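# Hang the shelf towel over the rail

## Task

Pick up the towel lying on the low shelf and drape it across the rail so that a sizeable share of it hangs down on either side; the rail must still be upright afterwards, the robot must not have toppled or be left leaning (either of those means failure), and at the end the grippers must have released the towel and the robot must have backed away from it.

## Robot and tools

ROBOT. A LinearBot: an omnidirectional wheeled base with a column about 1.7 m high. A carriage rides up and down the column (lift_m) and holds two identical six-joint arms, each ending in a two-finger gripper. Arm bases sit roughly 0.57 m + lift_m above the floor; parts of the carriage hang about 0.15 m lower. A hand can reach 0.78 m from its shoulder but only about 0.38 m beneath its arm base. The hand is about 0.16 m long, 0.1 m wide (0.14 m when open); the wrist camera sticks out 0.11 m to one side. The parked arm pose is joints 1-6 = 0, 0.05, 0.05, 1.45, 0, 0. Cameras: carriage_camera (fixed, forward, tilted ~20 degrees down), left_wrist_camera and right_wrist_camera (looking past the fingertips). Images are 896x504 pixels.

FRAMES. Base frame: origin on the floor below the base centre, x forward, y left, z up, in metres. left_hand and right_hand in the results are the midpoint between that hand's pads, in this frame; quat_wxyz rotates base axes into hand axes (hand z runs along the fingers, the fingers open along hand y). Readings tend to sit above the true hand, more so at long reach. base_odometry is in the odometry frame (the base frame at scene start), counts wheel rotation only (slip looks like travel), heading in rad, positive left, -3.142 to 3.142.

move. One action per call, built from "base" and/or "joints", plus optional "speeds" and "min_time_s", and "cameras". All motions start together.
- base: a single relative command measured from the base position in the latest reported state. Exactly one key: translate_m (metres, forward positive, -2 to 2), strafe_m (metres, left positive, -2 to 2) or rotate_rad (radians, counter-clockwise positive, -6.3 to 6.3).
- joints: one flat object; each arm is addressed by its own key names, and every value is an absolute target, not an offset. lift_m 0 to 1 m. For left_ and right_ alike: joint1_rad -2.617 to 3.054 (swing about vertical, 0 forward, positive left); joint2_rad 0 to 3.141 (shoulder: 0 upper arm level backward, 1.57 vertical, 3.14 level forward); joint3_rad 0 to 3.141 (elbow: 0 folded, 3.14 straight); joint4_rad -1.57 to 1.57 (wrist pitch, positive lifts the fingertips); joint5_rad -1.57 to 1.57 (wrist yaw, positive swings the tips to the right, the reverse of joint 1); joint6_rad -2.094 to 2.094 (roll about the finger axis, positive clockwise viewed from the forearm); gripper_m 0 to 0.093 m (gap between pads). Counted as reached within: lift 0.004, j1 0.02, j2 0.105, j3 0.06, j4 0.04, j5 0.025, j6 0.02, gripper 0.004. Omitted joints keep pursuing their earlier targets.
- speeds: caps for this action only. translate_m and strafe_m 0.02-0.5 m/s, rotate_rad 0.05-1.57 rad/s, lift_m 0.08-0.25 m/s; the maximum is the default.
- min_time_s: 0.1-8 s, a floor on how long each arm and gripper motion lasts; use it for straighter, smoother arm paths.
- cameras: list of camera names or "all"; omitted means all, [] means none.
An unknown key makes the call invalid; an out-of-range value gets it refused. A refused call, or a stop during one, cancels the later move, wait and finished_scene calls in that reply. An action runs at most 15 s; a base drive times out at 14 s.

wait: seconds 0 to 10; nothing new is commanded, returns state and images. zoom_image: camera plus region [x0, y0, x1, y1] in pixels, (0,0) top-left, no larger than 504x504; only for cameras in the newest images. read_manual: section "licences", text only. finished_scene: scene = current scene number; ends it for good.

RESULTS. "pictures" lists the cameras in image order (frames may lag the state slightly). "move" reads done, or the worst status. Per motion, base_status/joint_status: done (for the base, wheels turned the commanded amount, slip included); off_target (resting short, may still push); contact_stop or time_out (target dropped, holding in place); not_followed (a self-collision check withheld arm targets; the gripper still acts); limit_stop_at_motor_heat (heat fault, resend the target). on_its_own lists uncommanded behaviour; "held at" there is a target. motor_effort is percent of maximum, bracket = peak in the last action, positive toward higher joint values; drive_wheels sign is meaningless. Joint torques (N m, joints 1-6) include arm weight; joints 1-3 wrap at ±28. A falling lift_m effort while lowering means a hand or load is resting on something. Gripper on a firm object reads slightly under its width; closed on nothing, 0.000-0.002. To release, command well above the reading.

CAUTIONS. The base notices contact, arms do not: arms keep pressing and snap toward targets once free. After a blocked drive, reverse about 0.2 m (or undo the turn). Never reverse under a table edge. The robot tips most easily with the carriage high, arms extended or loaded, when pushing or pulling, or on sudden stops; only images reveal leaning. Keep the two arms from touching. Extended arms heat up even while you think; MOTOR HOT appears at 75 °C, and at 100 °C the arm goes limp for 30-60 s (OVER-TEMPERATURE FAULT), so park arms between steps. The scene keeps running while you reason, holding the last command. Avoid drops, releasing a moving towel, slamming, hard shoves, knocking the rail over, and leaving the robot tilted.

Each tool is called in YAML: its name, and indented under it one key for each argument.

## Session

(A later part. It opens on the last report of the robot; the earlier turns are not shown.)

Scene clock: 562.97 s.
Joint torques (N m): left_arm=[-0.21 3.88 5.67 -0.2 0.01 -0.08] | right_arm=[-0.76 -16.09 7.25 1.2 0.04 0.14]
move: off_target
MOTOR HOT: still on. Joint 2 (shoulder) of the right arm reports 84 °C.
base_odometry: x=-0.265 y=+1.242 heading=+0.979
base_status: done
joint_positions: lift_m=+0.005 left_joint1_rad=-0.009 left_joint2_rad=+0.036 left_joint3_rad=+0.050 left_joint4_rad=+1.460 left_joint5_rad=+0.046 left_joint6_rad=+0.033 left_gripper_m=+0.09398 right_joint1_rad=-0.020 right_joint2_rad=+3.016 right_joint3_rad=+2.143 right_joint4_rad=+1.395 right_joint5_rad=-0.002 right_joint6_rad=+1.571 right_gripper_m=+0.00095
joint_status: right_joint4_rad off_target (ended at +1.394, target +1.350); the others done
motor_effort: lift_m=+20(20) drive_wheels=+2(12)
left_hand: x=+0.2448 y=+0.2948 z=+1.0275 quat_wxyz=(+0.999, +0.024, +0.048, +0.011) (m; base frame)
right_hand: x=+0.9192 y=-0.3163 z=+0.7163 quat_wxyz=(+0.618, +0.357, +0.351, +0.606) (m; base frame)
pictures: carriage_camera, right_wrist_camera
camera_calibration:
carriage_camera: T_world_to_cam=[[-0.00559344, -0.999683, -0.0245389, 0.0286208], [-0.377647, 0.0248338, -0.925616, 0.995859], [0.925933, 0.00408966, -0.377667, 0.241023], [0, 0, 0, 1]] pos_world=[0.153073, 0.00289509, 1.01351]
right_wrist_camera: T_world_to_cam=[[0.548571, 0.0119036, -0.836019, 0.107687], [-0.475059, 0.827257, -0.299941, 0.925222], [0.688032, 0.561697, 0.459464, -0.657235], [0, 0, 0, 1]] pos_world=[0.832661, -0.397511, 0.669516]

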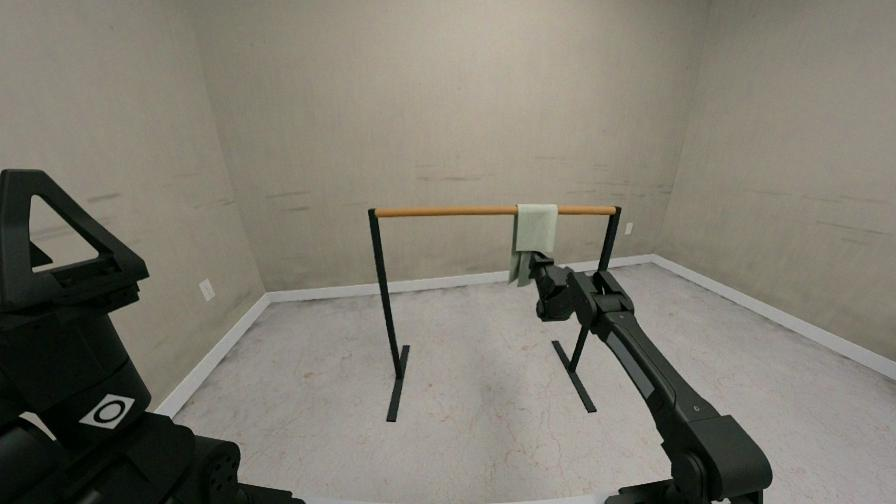

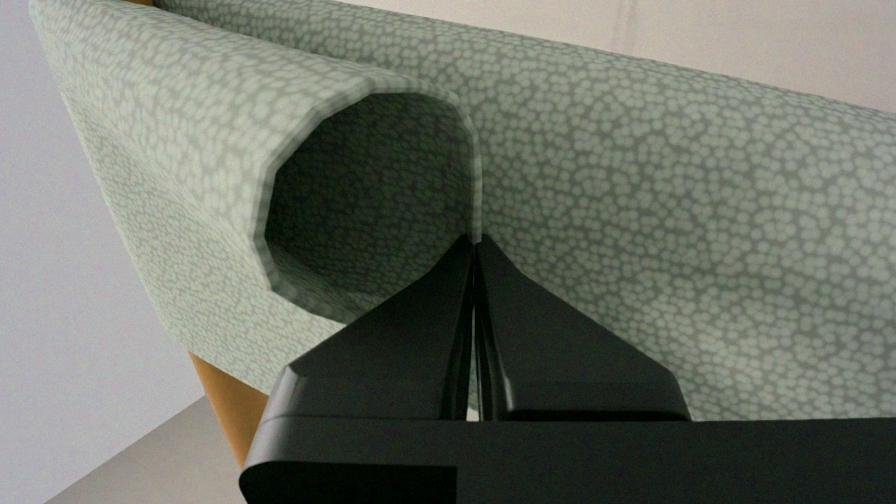

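zoom_image:
  camera: "carriage_camera"
  region: [440, 180, 640, 320]

Scaled by 2.520 from the camera's 896x504 image, which has a finer 1280x720 frame.

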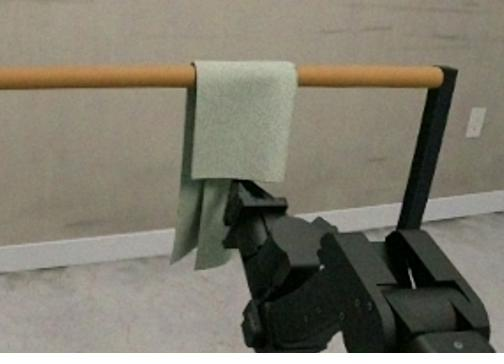

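move:
  base: {"translate_m": -0.03}
  joints: {"lift_m": 0.0, "right_joint4_rad": 1.02}
  speeds: {"translate_m": 0.02, "lift_m": 0.08}
  min_time_s: 2
  cameras: ["right_wrist_camera", "carriage_camera"]

zoom_image:
  camera: "carriage_camera"
  region: [440, 180, 640, 320]

Scene clock: 570.27 s.
Joint torques (N m): left_arm=[-0.24 3.9 5.63 -0.23 0.01 -0.09] | right_arm=[-0.69 -16.59 7.46 1.54 0.1 0.12]
move: off_target
MOTOR HOT: still on. Joint 2 (shoulder) of the right arm reports 85 °C.
base_odometry: x=-0.281 y=+1.217 heading=+0.979
base_status: done
joint_positions: lift_m=+0.003 left_joint1_rad=-0.009 left_joint2_rad=+0.036 left_joint3_rad=+0.050 left_joint4_rad=+1.460 left_joint5_rad=+0.046 left_joint6_rad=+0.033 left_gripper_m=+0.09398 right_joint1_rad=-0.020 right_joint2_rad=+3.016 right_joint3_rad=+2.144 right_joint4_rad=+1.063 right_joint5_rad=-0.002 right_joint6_rad=+1.571 right_gripper_m=+0.00095
joint_status: right_joint4_rad off_target (ended at +1.063, target +1.020); the others done
joint sent to its limit — lift_m, lower limit.
motor_effort: lift_m=+19(20) drive_wheels=-5(8)
left_hand: x=+0.2448 y=+0.2948 z=+1.0254 quat_wxyz=(+0.999, +0.024, +0.048, +0.011) (m; base frame)
right_hand: x=+0.9476 y=-0.3169 z=+0.6386 quat_wxyz=(+0.550, +0.454, +0.446, +0.541) (m; base frame)
pictures: carriage_camera, right_wrist_camera
camera_calibration:
carriage_camera: T_world_to_cam=[[-0.00559344, -0.999683, -0.0245389, 0.0285699], [-0.377647, 0.0248338, -0.925616, 0.993939], [0.925933, 0.00408966, -0.377667, 0.24024], [0, 0, 0, 1]] pos_world=[0.153073, 0.00289509, 1.01144]
right_wrist_camera: T_world_to_cam=[[0.247426, 0.0178254, -0.968743, 0.399152], [-0.545825, 0.828649, -0.124161, 0.871115], [0.800534, 0.559485, 0.214759, -0.591798], [0, 0, 0, 1]] pos_world=[0.85047, -0.397861, 0.621928]

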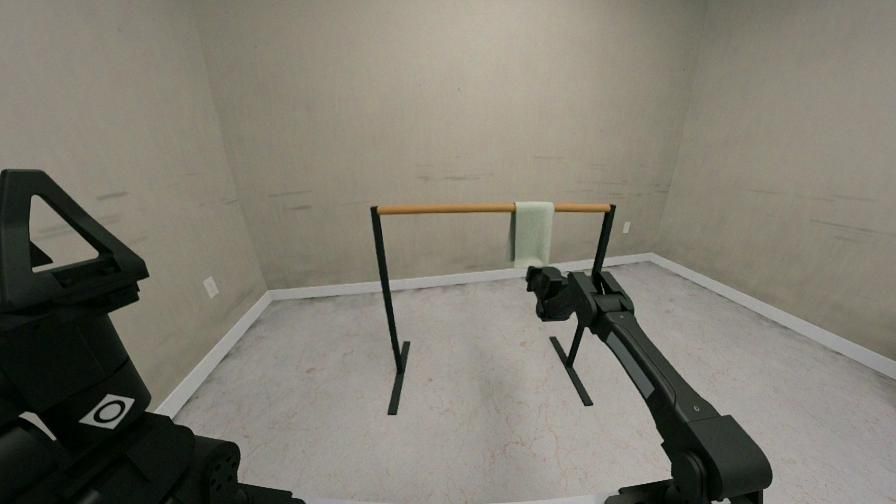

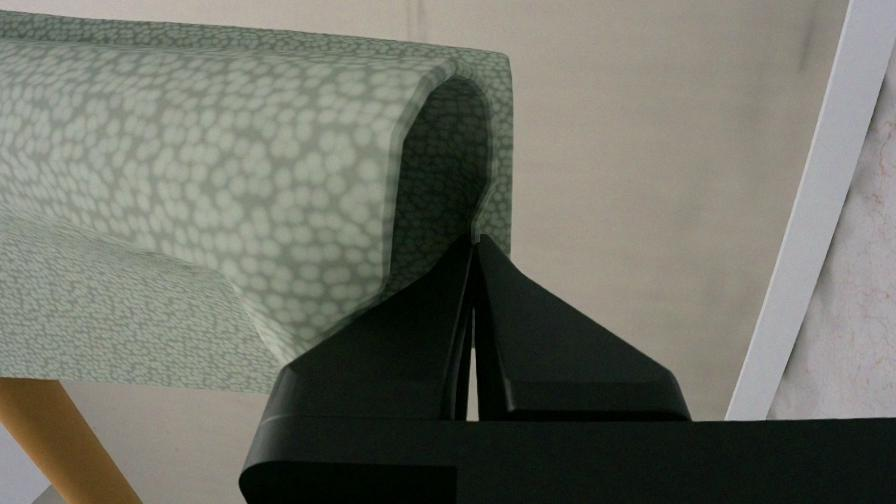

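Scaled by 2.520 from the camera's 896x504 image, which has a finer 1280x720 frame.

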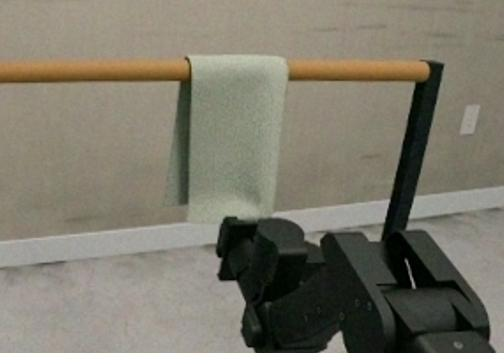

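move:
  joints: {"right_gripper_m": 0.025}
  min_time_s: 1.5
  cameras: ["right_wrist_camera"]

move:
  base: {"translate_m": -0.15}
  speeds: {"translate_m": 0.06}
  cameras: ["right_wrist_camera", "carriage_camera"]

Scene clock: 586.37 s.
Joint torques (N m): left_arm=[-0.2 3.9 5.67 -0.21 0 -0.09] | right_arm=[-0.72 -16.53 7.39 1.79 0.08 0.11]
move: done
MOTOR HOT: still on. Joint 2 (shoulder) of the right arm reports 88 °C.
base_odometry: x=-0.281 y=+1.217 heading=+0.979
base_status: not commanded
joint_positions: lift_m=+0.003 left_joint1_rad=-0.009 left_joint2_rad=+0.036 left_joint3_rad=+0.050 left_joint4_rad=+1.460 left_joint5_rad=+0.046 left_joint6_rad=+0.033 left_gripper_m=+0.09398 right_joint1_rad=-0.020 right_joint2_rad=+3.016 right_joint3_rad=+2.144 right_joint4_rad=+1.041 right_joint5_rad=-0.002 right_joint6_rad=+1.571 right_gripper_m=+0.02488
joint_status: all done
motor_effort: lift_m=+19(19) drive_wheels=-5(5)
left_hand: x=+0.2448 y=+0.2948 z=+1.0254 quat_wxyz=(+0.999, +0.024, +0.048, +0.011) (m; base frame)
right_hand: x=+0.9486 y=-0.3169 z=+0.6332 quat_wxyz=(+0.545, +0.460, +0.452, +0.536) (m; base frame)
pictures: right_wrist_camera
camera_calibration:
right_wrist_camera: T_world_to_cam=[[0.225937, 0.0182479, -0.973971, 0.417555], [-0.548434, 0.8287, -0.111697, 0.865595], [0.805091, 0.559396, 0.197242, -0.584675], [0, 0, 0, 1]] pos_world=[0.851098, -0.397874, 0.618694]

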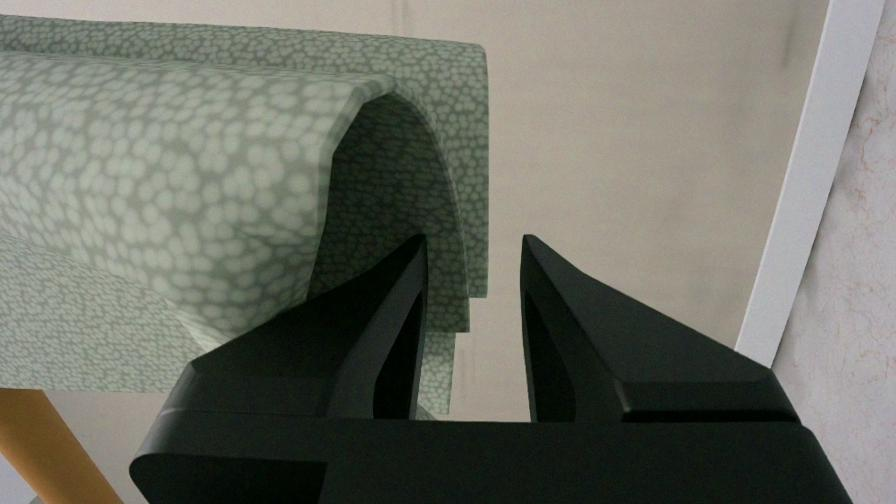

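Scene clock: 589.47 s.
Joint torques (N m): left_arm=[-0.17 3.9 5.65 -0.18 0.02 -0.07] | right_arm=[-0.68 -16.5 7.57 1.8 0.08 0.13]
move: done
MOTOR HOT: still on. Joint 2 (shoulder) of the right arm reports 89 °C.
base_odometry: x=-0.365 y=+1.092 heading=+0.979
base_status: done
joint_positions: lift_m=+0.003 left_joint1_rad=-0.009 left_joint2_rad=+0.036 left_joint3_rad=+0.050 left_joint4_rad=+1.460 left_joint5_rad=+0.046 left_joint6_rad=+0.033 left_gripper_m=+0.09398 right_joint1_rad=-0.020 right_joint2_rad=+3.016 right_joint3_rad=+2.144 right_joint4_rad=+1.035 right_joint5_rad=-0.002 right_joint6_rad=+1.571 right_gripper_m=+0.02488
joint_status: not commanded
motor_effort: lift_m=+19(19) drive_wheels=-1(14)
left_hand: x=+0.2448 y=+0.2948 z=+1.0254 quat_wxyz=(+0.999, +0.024, +0.048, +0.011) (m; base frame)
right_hand: x=+0.9488 y=-0.3171 z=+0.6318 quat_wxyz=(+0.544, +0.462, +0.453, +0.534) (m; base frame)
pictures: carriage_camera, right_wrist_camera
camera_calibration:
carriage_camera: T_world_to_cam=[[-0.00559344, -0.999683, -0.0245389, 0.0285699], [-0.377647, 0.0248338, -0.925616, 0.993939], [0.925933, 0.00408966, -0.377667, 0.24024], [0, 0, 0, 1]] pos_world=[0.153073, 0.00289509, 1.01144]
right_wrist_camera: T_world_to_cam=[[0.22036, 0.0182961, -0.975247, 0.422269], [-0.54906, 0.828708, -0.108515, 0.864331], [0.80621, 0.559381, 0.19266, -0.582634], [0, 0, 0, 1]] pos_world=[0.851244, -0.398089, 0.61786]

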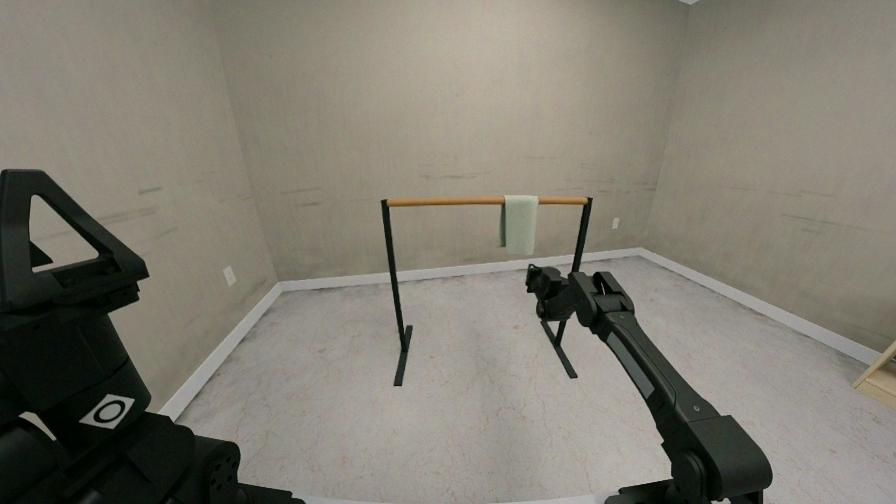

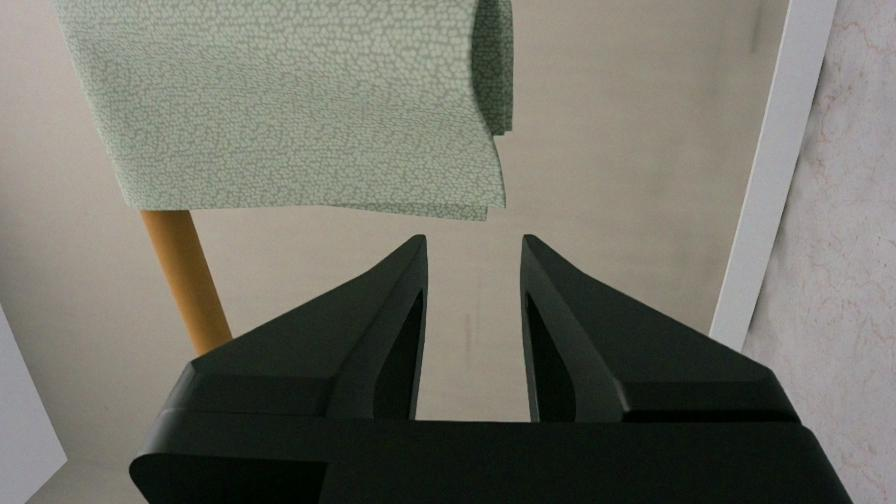

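move:
  base: {"translate_m": -0.45}
  speeds: {"translate_m": 0.2}
  cameras: []

move:
  joints: {"right_joint1_rad": 0.0, "right_joint2_rad": 0.05, "right_joint3_rad": 0.05, "right_joint4_rad": 1.45, "right_joint5_rad": 0, "right_joint6_rad": 0}
  min_time_s: 3.5
  cameras: ["carriage_camera"]

zoom_image:
  camera: "carriage_camera"
  region: [340, 170, 640, 370]

Scene clock: 595.53 s.
Joint torques (N m): left_arm=[-0.18 3.84 5.63 -0.2 0.02 -0.08] | right_arm=[-0.68 -16.21 7.3 1.88 0.09 0.14]
move: done
MOTOR HOT: still on. Joint 2 (shoulder) of the right arm reports 90 °C.
base_odometry: x=-0.617 y=+0.719 heading=+0.979
base_status: done
joint_positions: lift_m=+0.003 left_joint1_rad=-0.009 left_joint2_rad=+0.036 left_joint3_rad=+0.050 left_joint4_rad=+1.460 left_joint5_rad=+0.046 left_joint6_rad=+0.033 left_gripper_m=+0.09398 right_joint1_rad=-0.020 right_joint2_rad=+3.016 right_joint3_rad=+2.144 right_joint4_rad=+1.035 right_joint5_rad=-0.002 right_joint6_rad=+1.571 right_gripper_m=+0.02489
joint_status: not commanded
motor_effort: lift_m=+19(19) drive_wheels=-1(10)
left_hand: x=+0.2448 y=+0.2948 z=+1.0254 quat_wxyz=(+0.999, +0.024, +0.048, +0.011) (m; base frame)
right_hand: x=+0.9488 y=-0.3171 z=+0.6317 quat_wxyz=(+0.544, +0.462, +0.454, +0.534) (m; base frame)
pictures: none
No camera images: "cameras" was empty.

Scene clock: 599.33 s.
Joint torques (N m): left_arm=[-0.2 3.92 5.65 -0.19 -0.02 -0.08] | right_arm=[0.39 2.8 4.93 0.02 0.09 -0.04]
move: done
MOTOR HOT: still on. Joint 2 (shoulder) of the right arm reports 88 °C.
base_odometry: x=-0.617 y=+0.719 heading=+0.979
base_status: not commanded
joint_positions: lift_m=+0.003 left_joint1_rad=-0.009 left_joint2_rad=+0.036 left_joint3_rad=+0.050 left_joint4_rad=+1.460 left_joint5_rad=+0.046 left_joint6_rad=+0.033 left_gripper_m=+0.09398 right_joint1_rad=-0.007 right_joint2_rad=+0.062 right_joint3_rad=+0.061 right_joint4_rad=+1.435 right_joint5_rad=-0.002 right_joint6_rad=+0.015 right_gripper_m=+0.02489
joint_status: all done
motor_effort: lift_m=+19(19) drive_wheels=-1(1)
left_hand: x=+0.2448 y=+0.2948 z=+1.0254 quat_wxyz=(+0.999, +0.024, +0.048, +0.011) (m; base frame)
right_hand: x=+0.2561 y=-0.3028 z=+1.0276 quat_wxyz=(+0.998, +0.000, +0.069, +0.004) (m; base frame)
pictures: carriage_camera
camera_calibration:
carriage_camera: T_world_to_cam=[[-0.00559344, -0.999683, -0.0245389, 0.0285699], [-0.377647, 0.0248338, -0.925616, 0.993939], [0.925933, 0.00408966, -0.377667, 0.24024], [0, 0, 0, 1]] pos_world=[0.153073, 0.00289509, 1.01144]

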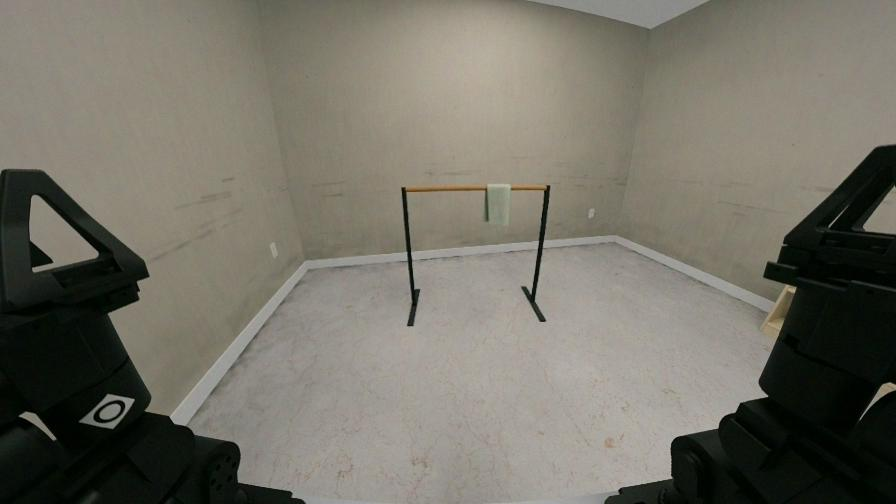

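Scaled by 1.680 from the camera's 896x504 image, which has a finer 1280x720 frame.

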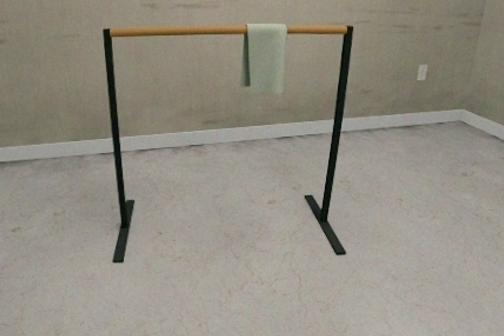

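finished_scene:
  scene: 1
  done: true

The scene is finished: the task was done.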